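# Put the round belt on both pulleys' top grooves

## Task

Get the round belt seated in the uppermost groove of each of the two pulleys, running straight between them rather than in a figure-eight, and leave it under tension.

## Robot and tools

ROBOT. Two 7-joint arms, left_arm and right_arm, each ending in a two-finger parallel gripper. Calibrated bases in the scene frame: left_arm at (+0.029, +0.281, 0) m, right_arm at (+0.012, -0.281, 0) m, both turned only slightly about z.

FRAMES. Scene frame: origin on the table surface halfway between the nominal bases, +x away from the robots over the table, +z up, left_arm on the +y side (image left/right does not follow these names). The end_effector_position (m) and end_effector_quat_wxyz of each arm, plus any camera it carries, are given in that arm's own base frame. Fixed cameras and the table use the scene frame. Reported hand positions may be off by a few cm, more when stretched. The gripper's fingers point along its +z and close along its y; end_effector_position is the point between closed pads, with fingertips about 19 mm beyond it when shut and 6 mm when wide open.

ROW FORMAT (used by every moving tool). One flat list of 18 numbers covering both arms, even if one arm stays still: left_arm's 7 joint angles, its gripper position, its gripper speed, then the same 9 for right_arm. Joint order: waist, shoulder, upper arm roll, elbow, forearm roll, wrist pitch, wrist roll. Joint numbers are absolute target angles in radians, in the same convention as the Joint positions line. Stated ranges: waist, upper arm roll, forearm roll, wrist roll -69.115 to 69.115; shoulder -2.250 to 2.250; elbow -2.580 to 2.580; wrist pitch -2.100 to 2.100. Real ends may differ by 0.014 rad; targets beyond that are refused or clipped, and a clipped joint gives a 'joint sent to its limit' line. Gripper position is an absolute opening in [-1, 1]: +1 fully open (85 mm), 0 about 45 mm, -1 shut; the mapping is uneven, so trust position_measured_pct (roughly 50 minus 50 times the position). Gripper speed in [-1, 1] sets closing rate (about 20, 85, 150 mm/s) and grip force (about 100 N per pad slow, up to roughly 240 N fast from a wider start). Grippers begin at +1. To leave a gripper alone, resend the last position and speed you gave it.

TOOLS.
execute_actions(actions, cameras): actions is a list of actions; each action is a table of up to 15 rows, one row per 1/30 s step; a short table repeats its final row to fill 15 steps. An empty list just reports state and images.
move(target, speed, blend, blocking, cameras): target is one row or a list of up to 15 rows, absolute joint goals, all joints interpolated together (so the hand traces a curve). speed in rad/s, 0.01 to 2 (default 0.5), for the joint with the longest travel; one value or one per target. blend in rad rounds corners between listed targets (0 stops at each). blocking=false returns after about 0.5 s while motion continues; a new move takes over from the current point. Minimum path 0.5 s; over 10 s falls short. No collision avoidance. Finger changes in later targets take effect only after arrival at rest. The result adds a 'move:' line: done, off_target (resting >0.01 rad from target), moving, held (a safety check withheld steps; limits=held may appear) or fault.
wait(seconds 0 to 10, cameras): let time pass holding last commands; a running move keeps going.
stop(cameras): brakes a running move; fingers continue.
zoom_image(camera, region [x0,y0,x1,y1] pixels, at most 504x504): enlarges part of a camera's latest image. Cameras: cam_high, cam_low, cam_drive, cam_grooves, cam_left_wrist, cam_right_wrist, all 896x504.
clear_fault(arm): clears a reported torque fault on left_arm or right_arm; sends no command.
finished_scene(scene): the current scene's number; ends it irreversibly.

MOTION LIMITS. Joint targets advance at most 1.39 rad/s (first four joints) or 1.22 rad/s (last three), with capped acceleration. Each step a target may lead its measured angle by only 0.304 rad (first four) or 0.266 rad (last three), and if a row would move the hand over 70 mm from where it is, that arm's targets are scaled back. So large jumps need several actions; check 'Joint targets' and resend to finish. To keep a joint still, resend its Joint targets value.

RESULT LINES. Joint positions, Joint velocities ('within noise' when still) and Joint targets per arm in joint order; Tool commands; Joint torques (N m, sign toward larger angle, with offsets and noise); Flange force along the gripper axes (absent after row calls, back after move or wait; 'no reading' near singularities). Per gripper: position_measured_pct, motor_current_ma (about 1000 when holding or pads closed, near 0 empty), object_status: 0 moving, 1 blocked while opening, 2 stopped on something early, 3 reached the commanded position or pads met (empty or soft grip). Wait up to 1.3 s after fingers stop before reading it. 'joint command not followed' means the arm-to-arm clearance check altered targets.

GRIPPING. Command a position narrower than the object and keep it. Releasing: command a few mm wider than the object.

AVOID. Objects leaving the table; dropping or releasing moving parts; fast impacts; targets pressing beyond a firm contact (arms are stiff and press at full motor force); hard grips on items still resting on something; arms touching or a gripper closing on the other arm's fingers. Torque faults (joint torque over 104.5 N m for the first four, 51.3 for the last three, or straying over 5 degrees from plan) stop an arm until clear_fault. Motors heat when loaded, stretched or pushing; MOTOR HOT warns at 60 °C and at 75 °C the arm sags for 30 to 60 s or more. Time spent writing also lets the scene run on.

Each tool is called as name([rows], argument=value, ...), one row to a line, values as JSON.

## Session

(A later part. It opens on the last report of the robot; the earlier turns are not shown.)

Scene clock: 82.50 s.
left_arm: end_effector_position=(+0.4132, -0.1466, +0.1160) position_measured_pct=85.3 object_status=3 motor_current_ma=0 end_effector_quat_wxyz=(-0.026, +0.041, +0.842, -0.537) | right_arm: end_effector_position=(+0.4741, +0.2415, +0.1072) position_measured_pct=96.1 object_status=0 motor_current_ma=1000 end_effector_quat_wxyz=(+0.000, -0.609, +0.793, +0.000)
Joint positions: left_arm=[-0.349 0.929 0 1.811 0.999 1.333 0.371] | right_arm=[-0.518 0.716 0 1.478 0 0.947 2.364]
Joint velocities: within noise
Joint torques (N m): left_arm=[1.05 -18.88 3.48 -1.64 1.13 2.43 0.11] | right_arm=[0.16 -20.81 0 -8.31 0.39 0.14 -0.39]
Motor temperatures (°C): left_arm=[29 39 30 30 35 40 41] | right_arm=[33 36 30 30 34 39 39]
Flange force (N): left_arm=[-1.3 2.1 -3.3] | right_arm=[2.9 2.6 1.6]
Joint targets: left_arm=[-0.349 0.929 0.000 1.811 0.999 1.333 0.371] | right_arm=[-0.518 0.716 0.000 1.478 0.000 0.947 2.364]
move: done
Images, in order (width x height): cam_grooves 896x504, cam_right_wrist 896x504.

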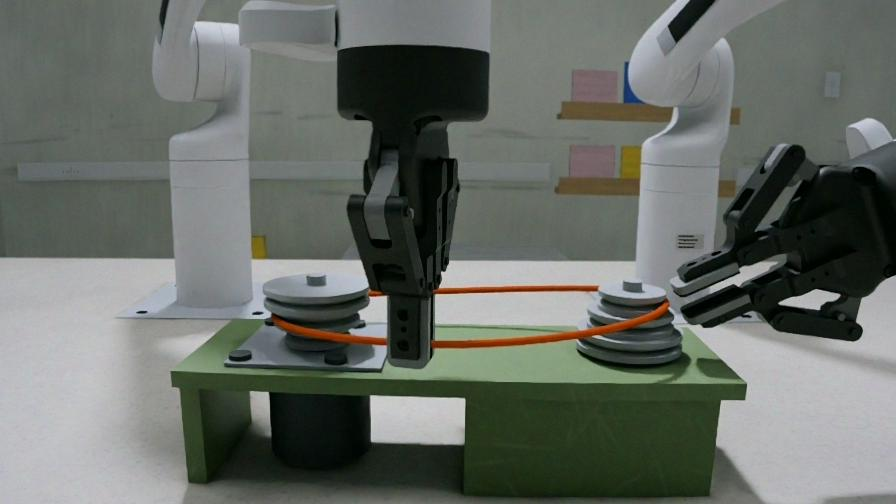

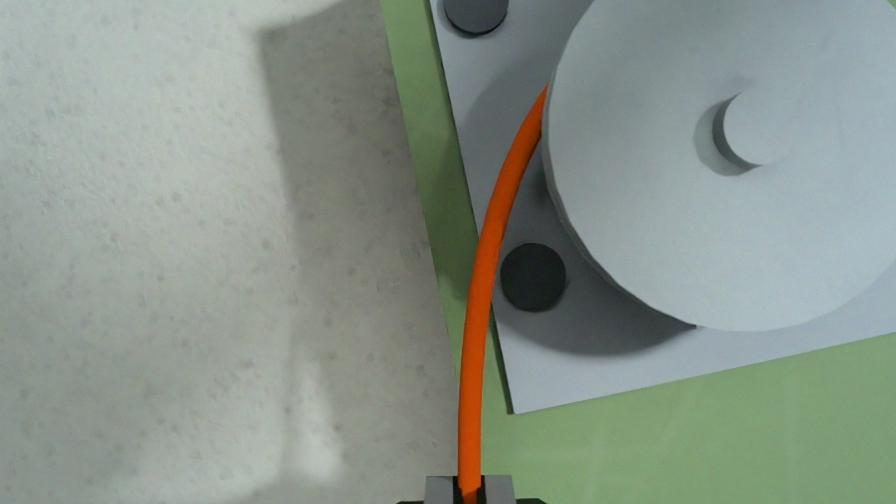

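move([
  [-0.3491,0.9286,0,1.8113,0.9988,1.3328,0.3712,-0.7,-0.5,-0.5128,0.7051,0,1.4328,0,1.0037,2.3688,-1,-0.5],
  [-0.3491,0.9286,0,1.8113,0.9988,1.3328,0.3712,-0.7,-0.5,-0.4742,0.6648,0,1.5137,0,0.9631,2.5174,-1,-0.5],
  [-0.3491,0.9286,0,1.8113,0.9988,1.3328,0.3712,-0.7,-0.5,-0.4215,0.6236,0,1.5961,0,0.9219,2.6201,-1,-0.5],
  [-0.3491,0.9286,0,1.8113,0.9988,1.3328,0.3712,-0.7,-0.5,-0.3604,0.5735,0,1.6947,0,0.8734,2.0312,-1,-0.5],
], speed=[0.08,0.1,0.1,0.2], cameras=["cam_grooves"])

move([
  [-0.3491,0.9286,0,1.8113,0.9988,1.3328,0.3712,-0.7,-0.5,-0.3649,0.4827,0,1.8493,0,0.8096,1.1197,-1,-0.5],
  [-0.3491,0.9286,0,1.8113,0.9988,1.3328,0.3712,-0.7,-0.5,-0.1665,0.4692,0,1.9455,-0.4263,0.7016,1.6424,-1,-0.5],
], speed=0.25, cameras=["cam_grooves","cam_drive"])

move([
  [-0.3491,0.9286,0,1.8113,0.9988,1.3328,0.3712,-0.7,-0.5,0.0422,0.5378,0,2.0077,-0.8693,0.7794,2.2187,-1,-0.5],
  [-0.3491,0.9286,0,1.8113,0.9988,1.3328,0.3712,-0.7,-0.5,0.211,0.6917,0,2.0214,-1.1247,0.9791,2.622,-1,-0.5],
  [-0.3491,0.9286,0,1.8113,0.9988,1.3328,0.3712,-0.7,-0.5,0.3196,0.8863,0,1.9865,-1.2279,1.2114,2.8622,-1,-0.5],
], speed=[0.25,0.25,0.1], cameras=["cam_grooves","cam_drive","cam_left_wrist"])

zoom_image(camera="cam_grooves", region=[200, 230, 400, 370])

Scene clock: 96.33 s.
left_arm: end_effector_position=(+0.4132, -0.1466, +0.1160) position_measured_pct=85.3 object_status=3 motor_current_ma=0 end_effector_quat_wxyz=(-0.026, +0.041, +0.842, -0.537) | right_arm: end_effector_position=(+0.4479, +0.1422, +0.1251) position_measured_pct=96.1 object_status=2 motor_current_ma=1000 end_effector_quat_wxyz=(+0.000, -0.399, +0.917, +0.000)
Joint positions: left_arm=[-0.349 0.929 0 1.811 0.999 1.333 0.371] | right_arm=[-0.36 0.573 0 1.695 0 0.873 2.031]
Joint velocities: within noise
Joint torques (N m): left_arm=[1.25 -18.88 3.47 -1.65 1.04 2.38 0.12] | right_arm=[3.76 -19 3.61 -8.46 2.23 -0.04 -0.4]
Motor temperatures (°C): left_arm=[29 40 30 30 35 40 41] | right_arm=[33 36 30 30 34 39 39]
Flange force (N): left_arm=[-1.1 2.2 -3.5] | right_arm=[-0.2 8.1 3.4]
Joint targets: left_arm=[-0.349 0.929 0.000 1.811 0.999 1.333 0.371] | right_arm=[-0.360 0.573 0.000 1.695 0.000 0.873 2.031]
move: done
Images, in order (width x height): cam_grooves 896x504.

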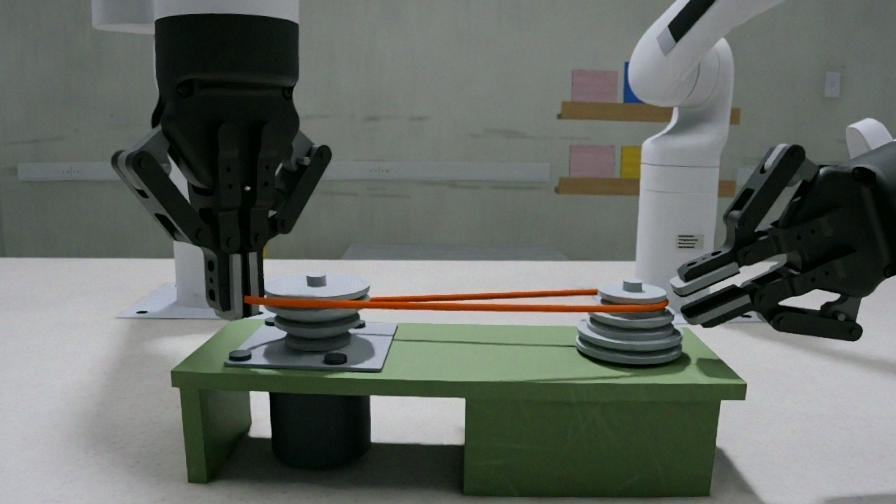

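Scene clock: 102.47 s.
left_arm: end_effector_position=(+0.4132, -0.1466, +0.1160) position_measured_pct=85.3 object_status=3 motor_current_ma=0 end_effector_quat_wxyz=(-0.026, +0.041, +0.842, -0.537) | right_arm: end_effector_position=(+0.4049, +0.1271, +0.1259) position_measured_pct=96.1 object_status=2 motor_current_ma=1000 end_effector_quat_wxyz=(+0.006, +0.043, +0.989, +0.139)
Joint positions: left_arm=[-0.349 0.929 0 1.811 0.999 1.333 0.371] | right_arm=[-0.167 0.469 0 1.946 -0.426 0.702 1.642]
Joint velocities: within noise
Joint torques (N m): left_arm=[1.17 -18.96 3.45 -1.67 1.14 2.43 0.09] | right_arm=[3.85 -15.66 3.36 -6.57 1.44 -0.37 -0.42]
Motor temperatures (°C): left_arm=[29 40 30 30 35 40 41] | right_arm=[33 36 30 30 34 39 39]
Flange force (N): left_arm=[-1.2 2.3 -3.4] | right_arm=[3.7 6.7 4.9]
Joint targets: left_arm=[-0.349 0.929 0.000 1.811 0.999 1.333 0.371] | right_arm=[-0.167 0.469 0.000 1.946 -0.426 0.702 1.642]
move: done
Images, in order (width x height): cam_drive 896x504, cam_grooves 896x504.

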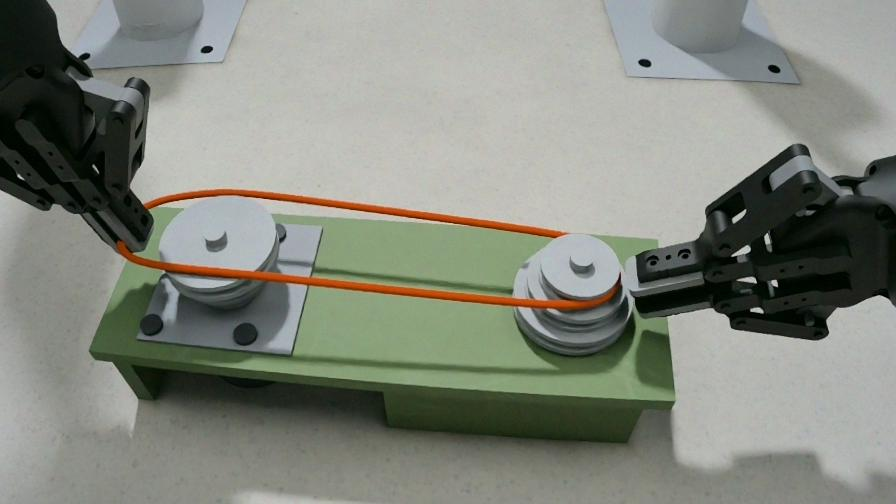

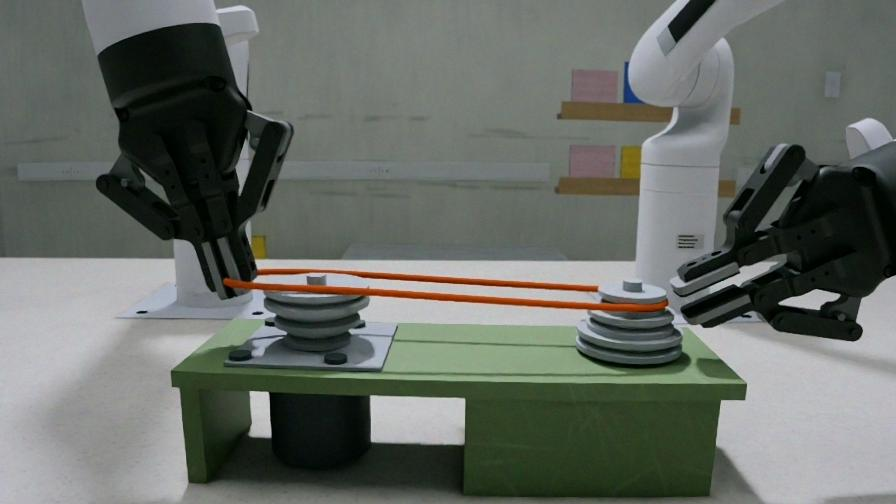

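Scene clock: 109.17 s.
left_arm: end_effector_position=(+0.4132, -0.1466, +0.1160) position_measured_pct=85.3 object_status=3 motor_current_ma=0 end_effector_quat_wxyz=(-0.026, +0.041, +0.842, -0.537) | right_arm: end_effector_position=(+0.4049, +0.1292, +0.1161) position_measured_pct=96.1 object_status=2 motor_current_ma=1000 end_effector_quat_wxyz=(+0.023, +0.036, +0.843, +0.537)
Joint positions: left_arm=[-0.349 0.929 0 1.811 0.999 1.333 0.371] | right_arm=[0.32 0.886 0 1.986 -1.228 1.211 2.862]
Joint velocities: within noise
Joint torques (N m): left_arm=[1.12 -18.84 3.5 -1.68 1.15 2.35 0.13] | right_arm=[1.18 -17.91 -0.98 -3.03 -0.25 2.41 -0.37]
Motor temperatures (°C): left_arm=[29 40 30 30 35 40 41] | right_arm=[33 36 30 30 34 39 39]
Flange force (N): left_arm=[-1.1 2.1 -3.6] | right_arm=[4.1 0.4 4.8]
Joint targets: left_arm=[-0.349 0.929 0.000 1.811 0.999 1.333 0.371] | right_arm=[0.320 0.886 0.000 1.986 -1.228 1.211 2.862]
move: done
Images, in order (width x height): cam_drive 896x504, cam_grooves 896x504, cam_left_wrist 896x504.

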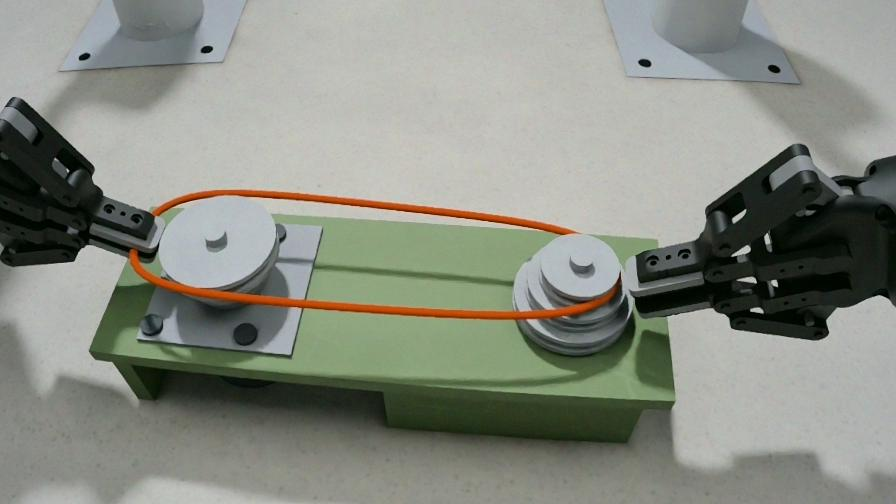

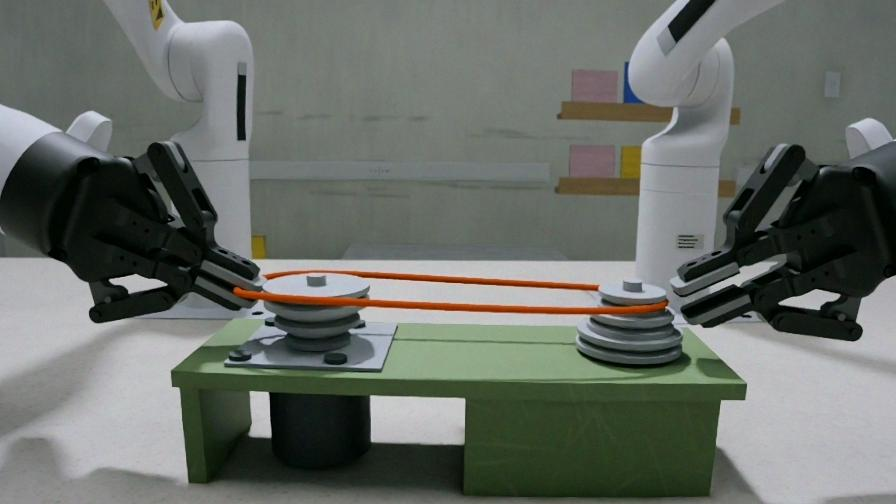

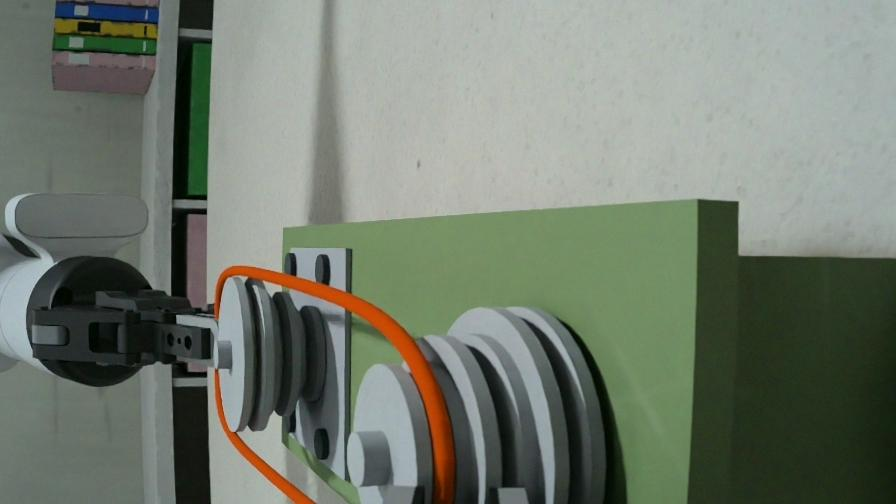

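Scaled by 2.520.

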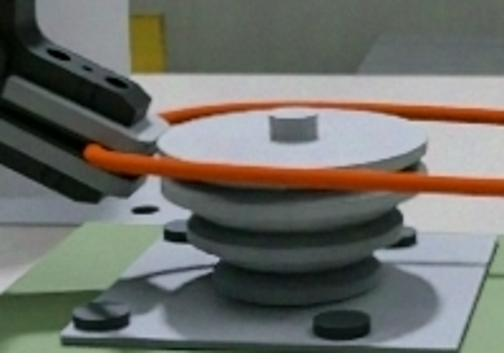

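move([
  [-0.3491,0.9286,0,1.8113,0.9988,1.3328,0.3712,-0.7,-0.5,0.3196,0.8828,0,1.9869,-1.2279,1.2144,2.8622,-1,-0.5],
  [-0.3491,0.9286,0,1.8113,0.9988,1.3328,0.3712,-0.7,-0.5,0.3196,0.8828,0,1.9869,-1.2279,1.2144,2.8622,-0.86,-0.5],
], speed=0.05, cameras=["cam_grooves","cam_drive","cam_left_wrist"])

zoom_image(camera="cam_grooves", region=[200, 230, 400, 370])

zoom_image(camera="cam_left_wrist", region=[150, 200, 400, 500])

Scene clock: 114.20 s.
left_arm: end_effector_position=(+0.4132, -0.1466, +0.1160) position_measured_pct=85.3 object_status=3 motor_current_ma=0 end_effector_quat_wxyz=(-0.026, +0.041, +0.842, -0.537) | right_arm: end_effector_position=(+0.4050, +0.1294, +0.1181) position_measured_pct=93.1 object_status=3 motor_current_ma=0 end_effector_quat_wxyz=(+0.024, +0.035, +0.842, +0.538)
Joint positions: left_arm=[-0.349 0.929 0 1.811 0.999 1.333 0.371] | right_arm=[0.32 0.883 0 1.987 -1.228 1.214 2.862]
Joint velocities: within noise
Joint torques (N m): left_arm=[1.06 -18.93 3.42 -1.61 1.16 2.45 0.09] | right_arm=[0.13 -17.7 -2.06 -2.61 -0.27 2.77 -0.46]
Motor temperatures (°C): left_arm=[29 40 30 30 35 40 41] | right_arm=[33 36 30 30 34 39 39]
Flange force (N): left_arm=[-1.4 2.2 -3.3] | right_arm=[3.9 -0.8 2.4]
Joint targets: left_arm=[-0.349 0.929 0.000 1.811 0.999 1.333 0.371] | right_arm=[0.320 0.883 0.000 1.987 -1.228 1.214 2.862]
move: done
Images, in order (width x height): cam_drive 896x504, cam_grooves 896x504, cam_left_wrist 896x504.

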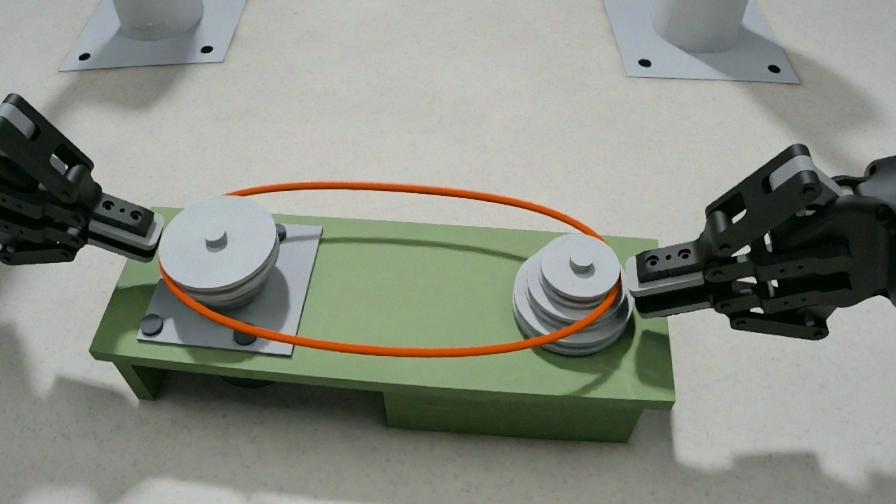

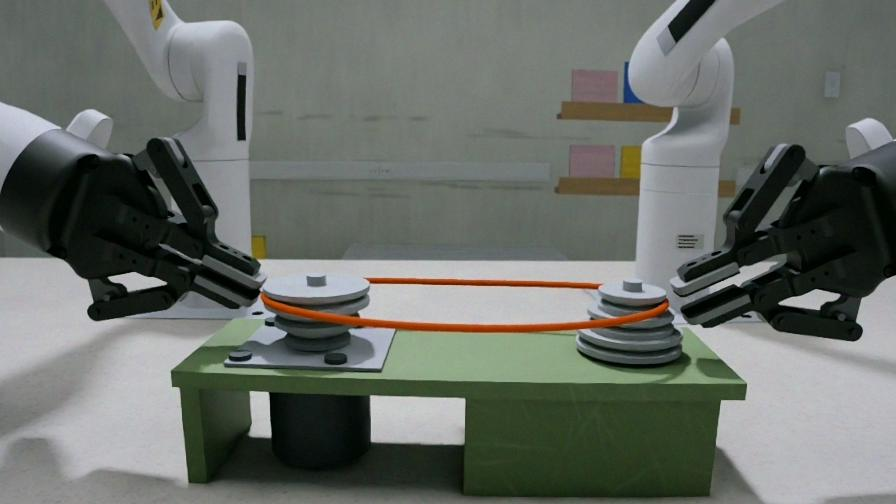

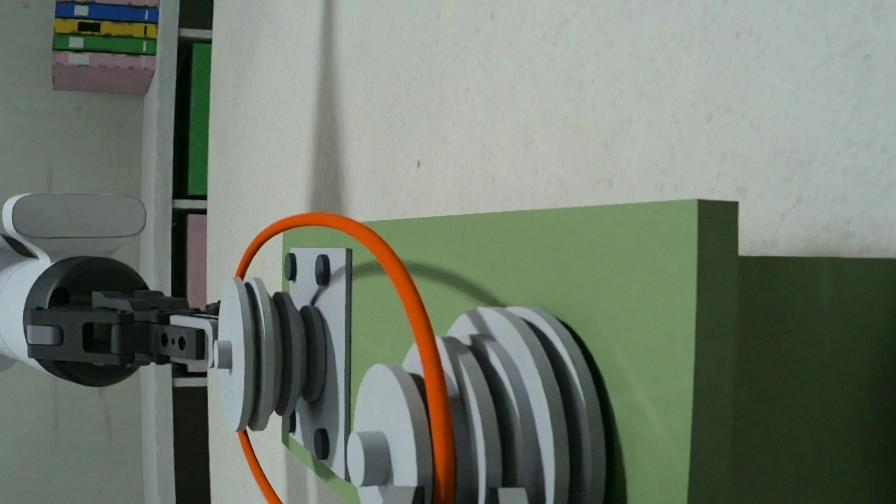

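Scaled by 2.520.

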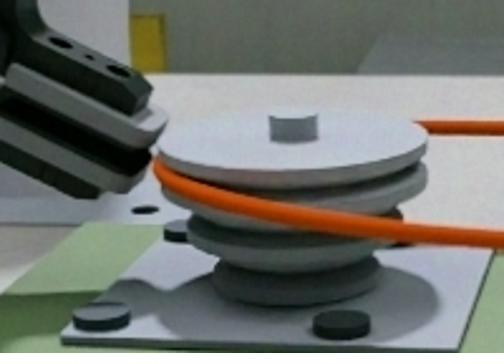

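Scaled by 1.680 from the camera's 896x504 image, which has a finer 1280x720 frame.

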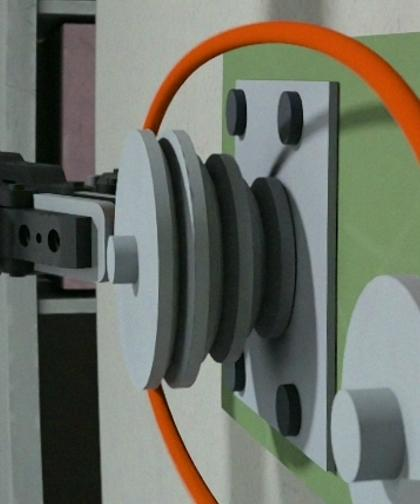

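move(target=[-0.3491,0.9286,0,1.8113,0.9988,1.3328,0.3712,-0.7,-0.5,0.3196,0.887,0,1.9864,-1.2279,1.2107,2.8622,-0.86,-0.5], speed=0.05, cameras=["cam_grooves","cam_left_wrist"])

zoom_image(camera="cam_grooves", region=[200, 230, 400, 370])

zoom_image(camera="cam_left_wrist", region=[150, 200, 400, 500])

Scene clock: 117.83 s.
left_arm: end_effector_position=(+0.4132, -0.1466, +0.1160) position_measured_pct=85.3 object_status=3 motor_current_ma=0 end_effector_quat_wxyz=(-0.026, +0.041, +0.842, -0.537) | right_arm: end_effector_position=(+0.4048, +0.1291, +0.1157) position_measured_pct=93.1 object_status=3 motor_current_ma=0 end_effector_quat_wxyz=(+0.023, +0.036, +0.843, +0.537)
Joint positions: left_arm=[-0.349 0.929 0 1.811 0.999 1.333 0.371] | right_arm=[0.32 0.887 0 1.986 -1.228 1.211 2.862]
Joint velocities: within noise
Joint torques (N m): left_arm=[1.07 -18.94 3.62 -1.65 1.14 2.39 0.1] | right_arm=[0.08 -17.74 -2.08 -2.64 -0.32 2.74 -0.43]
Motor temperatures (°C): left_arm=[29 40 30 30 35 40 41] | right_arm=[33 36 30 30 34 39 39]
Flange force (N): left_arm=[-1.3 2.3 -3.5] | right_arm=[4.0 -0.8 2.2]
Joint targets: left_arm=[-0.349 0.929 0.000 1.811 0.999 1.333 0.371] | right_arm=[0.320 0.887 0.000 1.986 -1.228 1.211 2.862]
move: done
Images, in order (width x height): cam_grooves 896x504, cam_left_wrist 896x504.

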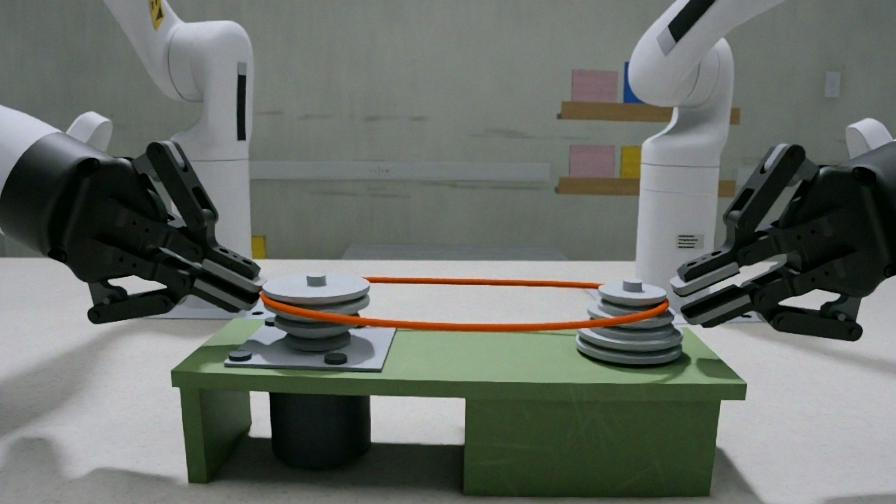

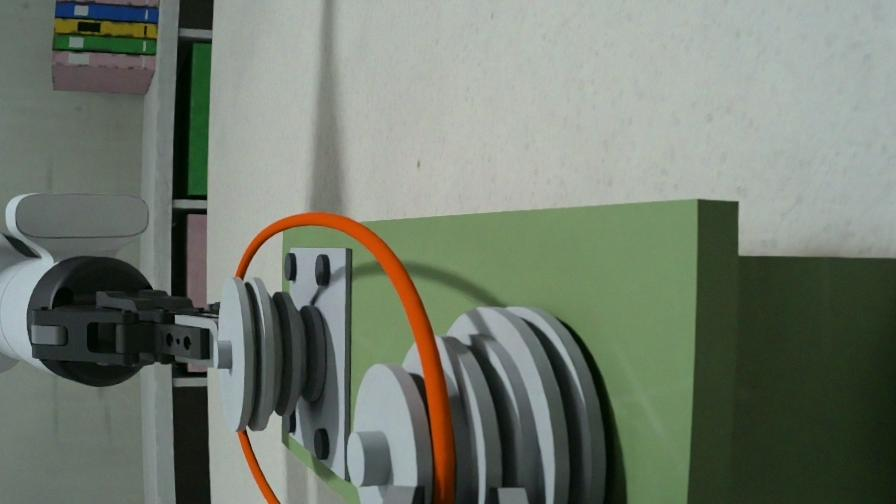

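Scaled by 2.520.

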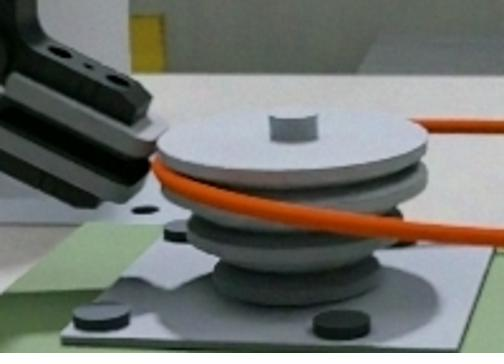

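Scaled by 1.680 from the camera's 896x504 image, which has a finer 1280x720 frame.

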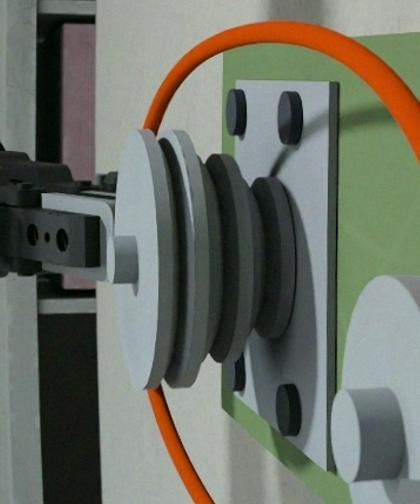

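move(target=[-0.3491,0.9286,0,1.8113,0.9988,1.3328,0.3712,-0.7,-0.5,0.3196,0.8926,0,1.9857,-1.2279,1.2058,2.8622,-0.86,-0.5], speed=0.05, cameras=["cam_grooves","cam_left_wrist"])

zoom_image(camera="cam_grooves", region=[200, 230, 400, 370])

zoom_image(camera="cam_left_wrist", region=[150, 200, 400, 500])

Scene clock: 122.17 s.
left_arm: end_effector_position=(+0.4132, -0.1466, +0.1160) position_measured_pct=85.3 object_status=3 motor_current_ma=0 end_effector_quat_wxyz=(-0.026, +0.041, +0.842, -0.537) | right_arm: end_effector_position=(+0.4046, +0.1286, +0.1124) position_measured_pct=93.1 object_status=3 motor_current_ma=0 end_effector_quat_wxyz=(+0.021, +0.038, +0.844, +0.535)
Joint positions: left_arm=[-0.349 0.929 0 1.811 0.999 1.333 0.371] | right_arm=[0.32 0.893 0 1.986 -1.228 1.206 2.862]
Joint velocities: within noise
Joint torques (N m): left_arm=[1.1 -19.03 3.55 -1.65 1.11 2.43 0.1] | right_arm=[0.11 -17.84 -2.02 -2.58 -0.27 2.7 -0.43]
Motor temperatures (°C): left_arm=[29 40 30 30 35 40 41] | right_arm=[33 36 30 30 34 39 39]
Flange force (N): left_arm=[-1.3 2.5 -3.3] | right_arm=[3.8 -0.9 2.3]
Joint targets: left_arm=[-0.349 0.929 0.000 1.811 0.999 1.333 0.371] | right_arm=[0.320 0.893 0.000 1.986 -1.228 1.206 2.862]
move: done
Images, in order (width x height): cam_grooves 896x504, cam_left_wrist 896x504.

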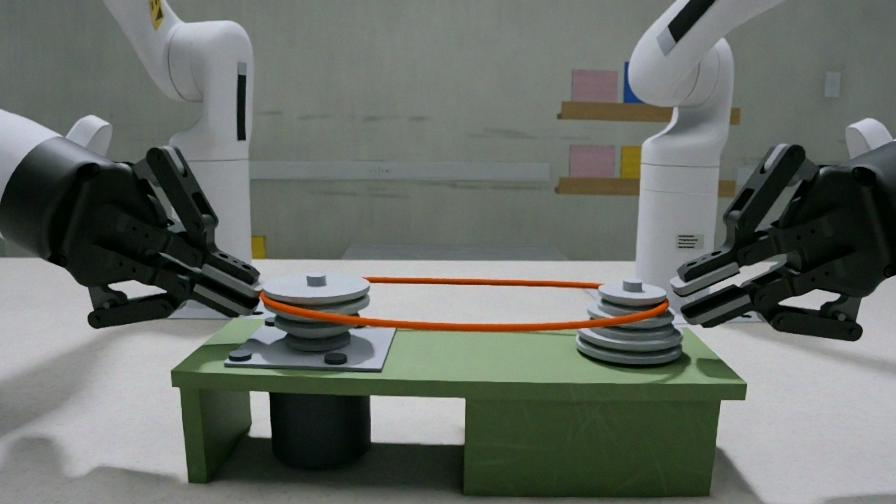

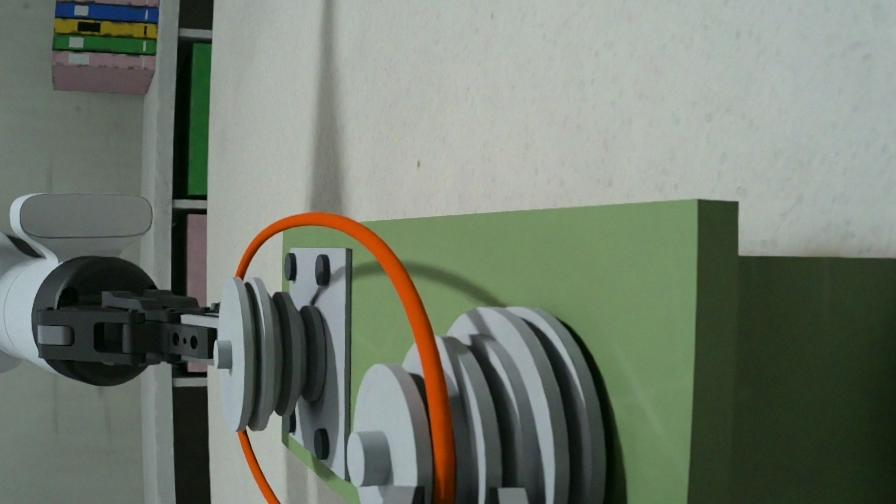

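Scaled by 2.520.

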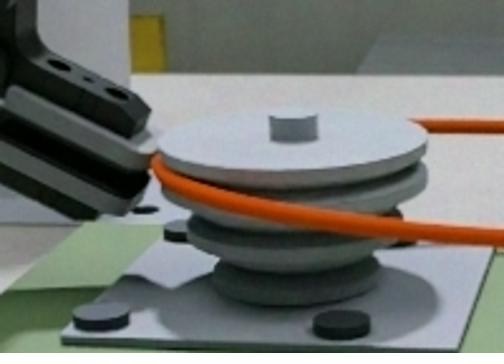

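Scaled by 1.680 from the camera's 896x504 image, which has a finer 1280x720 frame.

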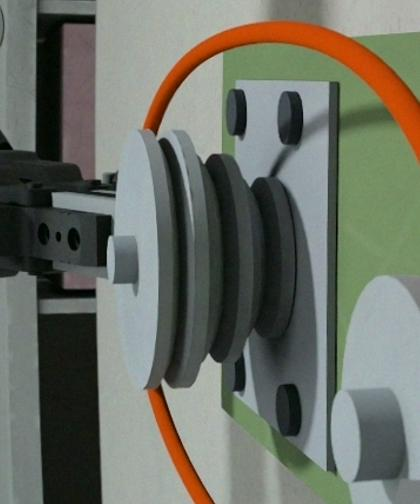

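move([
  [-0.3491,0.9286,0,1.8113,0.9988,1.3328,0.3712,-0.7,-0.5,0.4032,0.8549,0,1.9496,-1.2279,1.279,2.8622,-0.86,-0.5],
  [-0.3491,0.9286,0,1.8113,0.9988,1.3328,0.3712,-0.7,-0.5,-0.3121,0.3336,0,1.8117,0,0.9963,1.17,-0.86,-0.5],
  [-0.3491,0.9286,0,1.8113,0.9988,1.3328,0.3712,-0.7,-0.5,-0.5679,0.4989,0,1.5795,0,1.0632,2.482,-1,-0.5],
], speed=[0.2,0.5,0.5], cameras=["cam_grooves","cam_right_wrist","cam_left_wrist"])

zoom_image(camera="cam_grooves", region=[200, 230, 400, 370])

Scene clock: 141.63 s.
left_arm: end_effector_position=(+0.4132, -0.1466, +0.1160) position_measured_pct=85.3 object_status=3 motor_current_ma=0 end_effector_quat_wxyz=(-0.026, +0.041, +0.842, -0.537) | right_arm: end_effector_position=(+0.4147, +0.2351, +0.1902) position_measured_pct=98.7 object_status=0 motor_current_ma=590 end_effector_quat_wxyz=(+0.000, -0.674, +0.739, +0.000)
Joint positions: left_arm=[-0.349 0.929 0 1.811 0.999 1.333 0.371] | right_arm=[-0.568 0.499 0 1.579 0 1.063 2.482]
Joint velocities: within noise
Joint torques (N m): left_arm=[1.07 -18.85 3.46 -1.66 1.13 2.39 0.08] | right_arm=[0.16 -17.9 -0.19 -8.85 0.46 0.14 -0.39]
Motor temperatures (°C): left_arm=[28 40 30 30 35 40 41] | right_arm=[33 36 30 30 34 39 39]
Flange force (N): left_arm=[-1.2 2.0 -3.4] | right_arm=[2.2 2.0 2.3]
Joint targets: left_arm=[-0.349 0.929 0.000 1.811 0.999 1.333 0.371] | right_arm=[-0.568 0.499 0.000 1.579 0.000 1.063 2.482]
move: done
Images, in order (width x height): cam_grooves 896x504, cam_left_wrist 896x504, cam_right_wrist 896x504.

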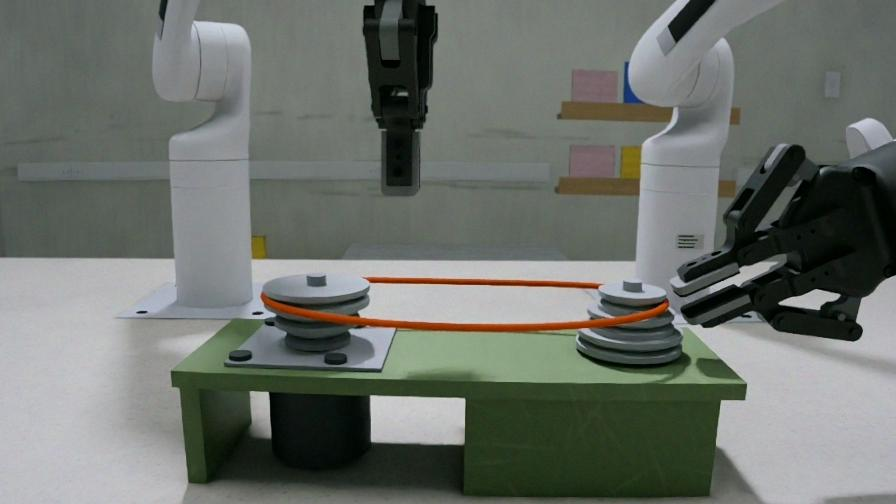

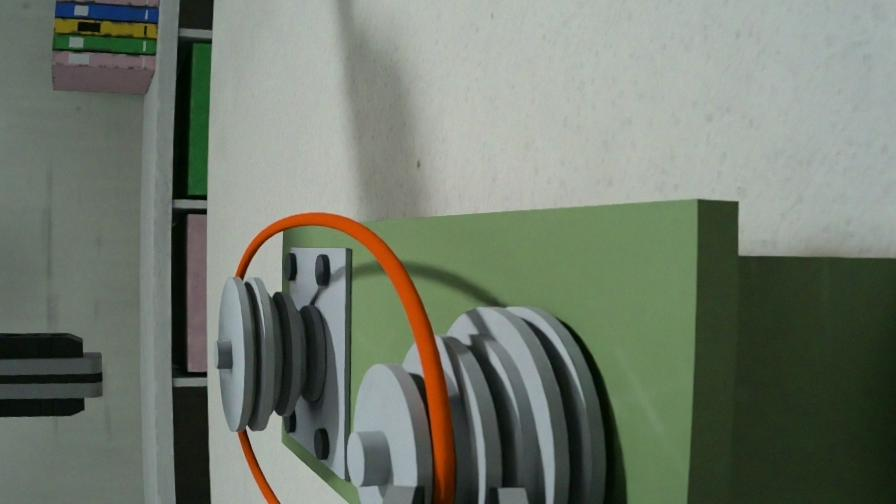

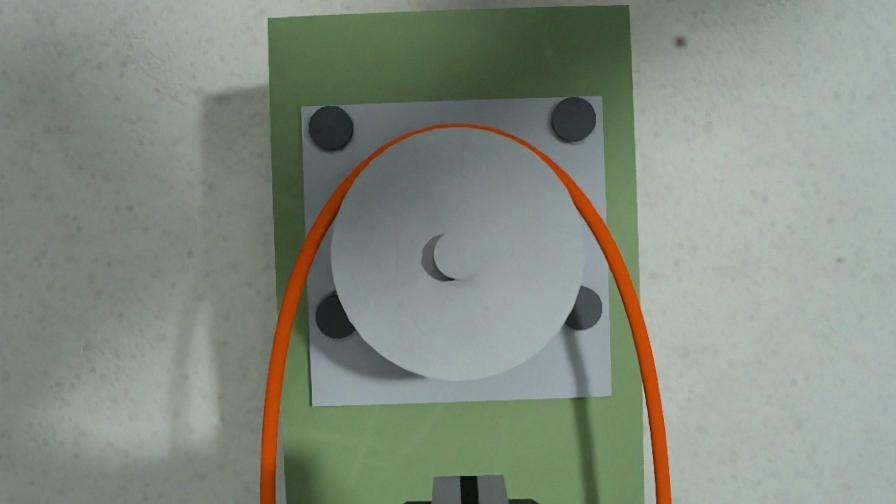

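Scaled by 2.520.

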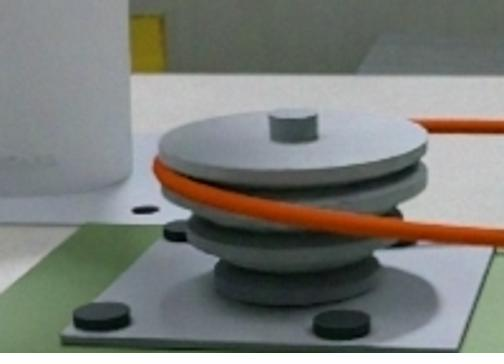

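move([
  [-0.3491,0.9286,0,1.8113,0.9988,1.3328,0.3712,-0.7,-0.5,-0.5679,0.6028,0,1.6825,0,0.8563,2.482,-1,-0.5],
  [-0.3491,0.9286,0,1.8113,0.9988,1.3328,0.3712,-0.7,-0.5,-0.5226,0.5775,0,1.733,0,0.831,2.527,-1,-0.5],
], speed=[0.12,0.025], cameras=["cam_grooves","cam_drive","cam_right_wrist"])

zoom_image(camera="cam_grooves", region=[200, 230, 400, 370])

Scene clock: 147.70 s.
left_arm: end_effector_position=(+0.4132, -0.1466, +0.1160) position_measured_pct=85.3 object_status=3 motor_current_ma=0 end_effector_quat_wxyz=(-0.026, +0.041, +0.842, -0.537) | right_arm: end_effector_position=(+0.4127, +0.2091, +0.1141) position_measured_pct=98.7 object_status=3 motor_current_ma=990 end_effector_quat_wxyz=(+0.000, -0.674, +0.739, +0.000)
Joint positions: left_arm=[-0.349 0.929 0 1.811 0.999 1.333 0.371] | right_arm=[-0.523 0.577 0 1.733 0 0.831 2.527]
Joint velocities: within noise
Joint torques (N m): left_arm=[1.11 -18.93 3.47 -1.65 1.11 2.37 0.06] | right_arm=[5 -18.54 4.87 -4.57 2.61 2.54 -0.4]
Motor temperatures (°C): left_arm=[28 40 30 30 35 40 41] | right_arm=[33 36 30 30 34 39 39]
Flange force (N): left_arm=[-1.4 2.2 -3.4] | right_arm=[-10.5 2.0 5.9]
Joint targets: left_arm=[-0.349 0.929 0.000 1.811 0.999 1.333 0.371] | right_arm=[-0.523 0.577 0.000 1.733 0.000 0.831 2.527]
move: done
Images, in order (width x height): cam_drive 896x504, cam_grooves 896x504, cam_right_wrist 896x504.

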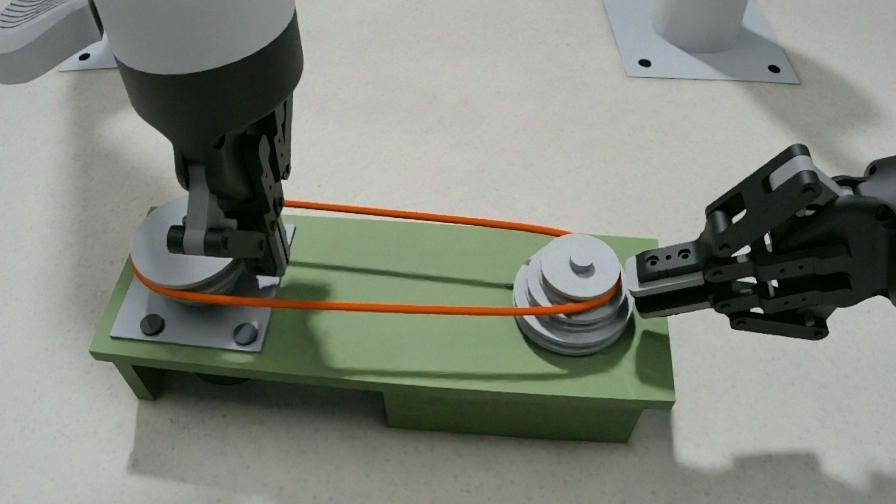

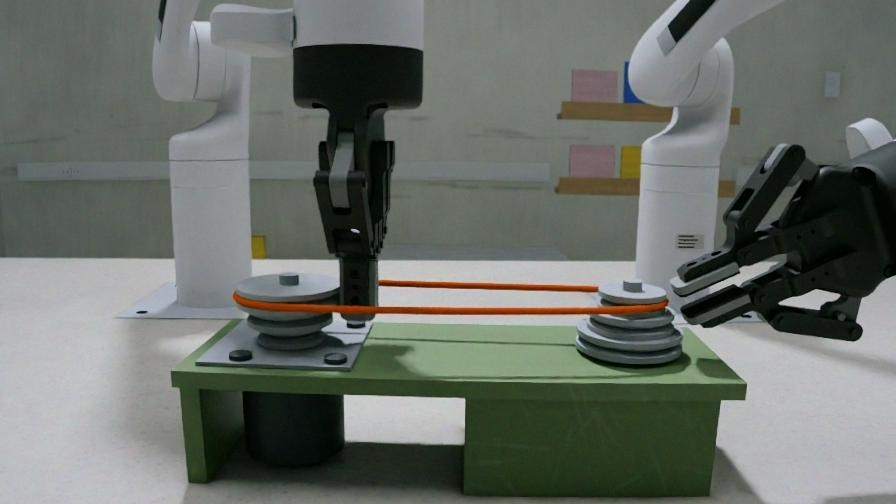

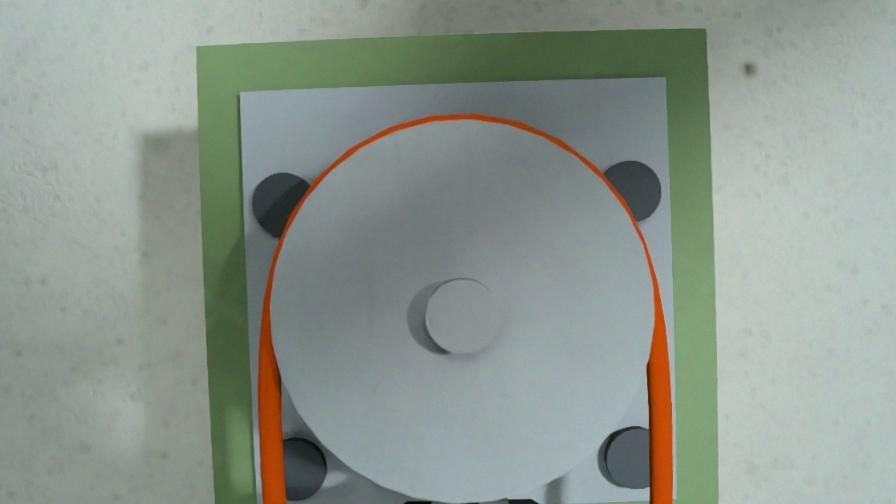

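Scaled by 2.520.

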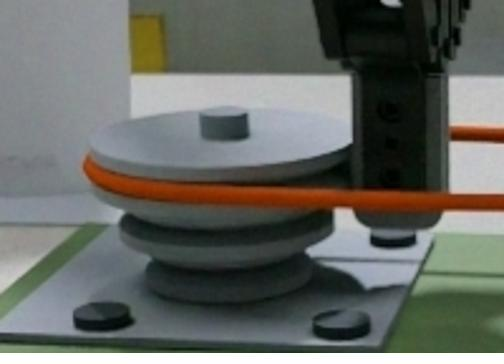

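move(target=[-0.3491,0.9286,0,1.8113,0.9988,1.3328,0.3712,-0.7,-0.5,-0.5157,0.5737,0,1.7408,0,0.8271,2.534,-1,-0.5], speed=0.012, cameras=["cam_drive","cam_right_wrist"])

Scene clock: 150.47 s.
left_arm: end_effector_position=(+0.4132, -0.1466, +0.1160) position_measured_pct=85.3 object_status=3 motor_current_ma=0 end_effector_quat_wxyz=(-0.026, +0.041, +0.842, -0.537) | right_arm: end_effector_position=(+0.4122, +0.2052, +0.1141) position_measured_pct=98.7 object_status=3 motor_current_ma=990 end_effector_quat_wxyz=(+0.000, -0.674, +0.739, +0.000)
Joint positions: left_arm=[-0.349 0.929 0 1.811 0.999 1.333 0.371] | right_arm=[-0.516 0.574 0 1.741 0 0.827 2.534]
Joint velocities: within noise
Joint torques (N m): left_arm=[1.13 -18.86 3.48 -1.64 1.09 2.4 0.14] | right_arm=[10.74 -18.84 10.46 -0.96 5.17 5.22 -0.47]
Motor temperatures (°C): left_arm=[28 40 30 30 35 40 41] | right_arm=[33 36 30 30 34 39 39]
Flange force (N): left_arm=[-1.1 2.2 -3.4] | right_arm=[-25.2 1.6 10.0]
Joint targets: left_arm=[-0.349 0.929 0.000 1.811 0.999 1.333 0.371] | right_arm=[-0.516 0.574 0.000 1.741 0.000 0.827 2.534]
move: done
Images, in order (width x height): cam_drive 896x504, cam_right_wrist 896x504.

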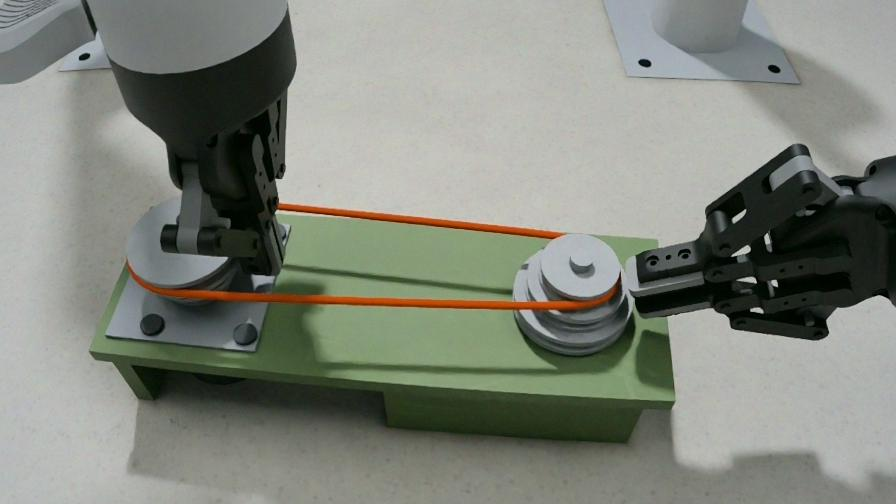

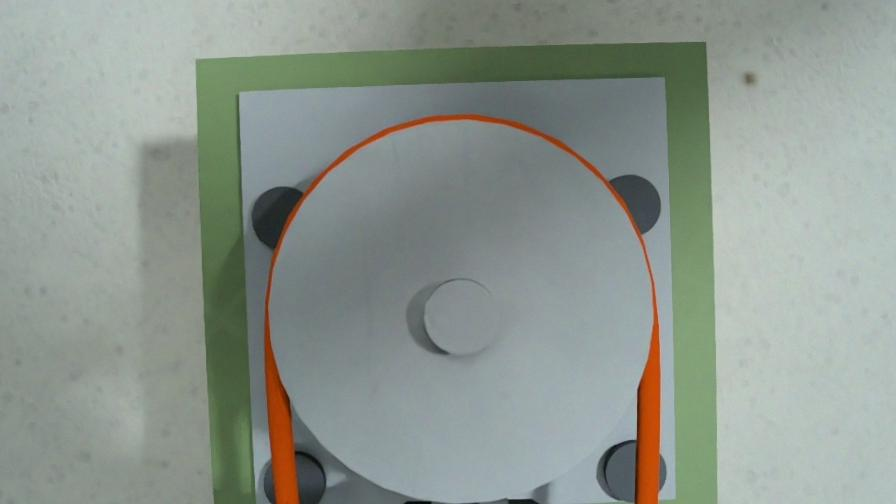

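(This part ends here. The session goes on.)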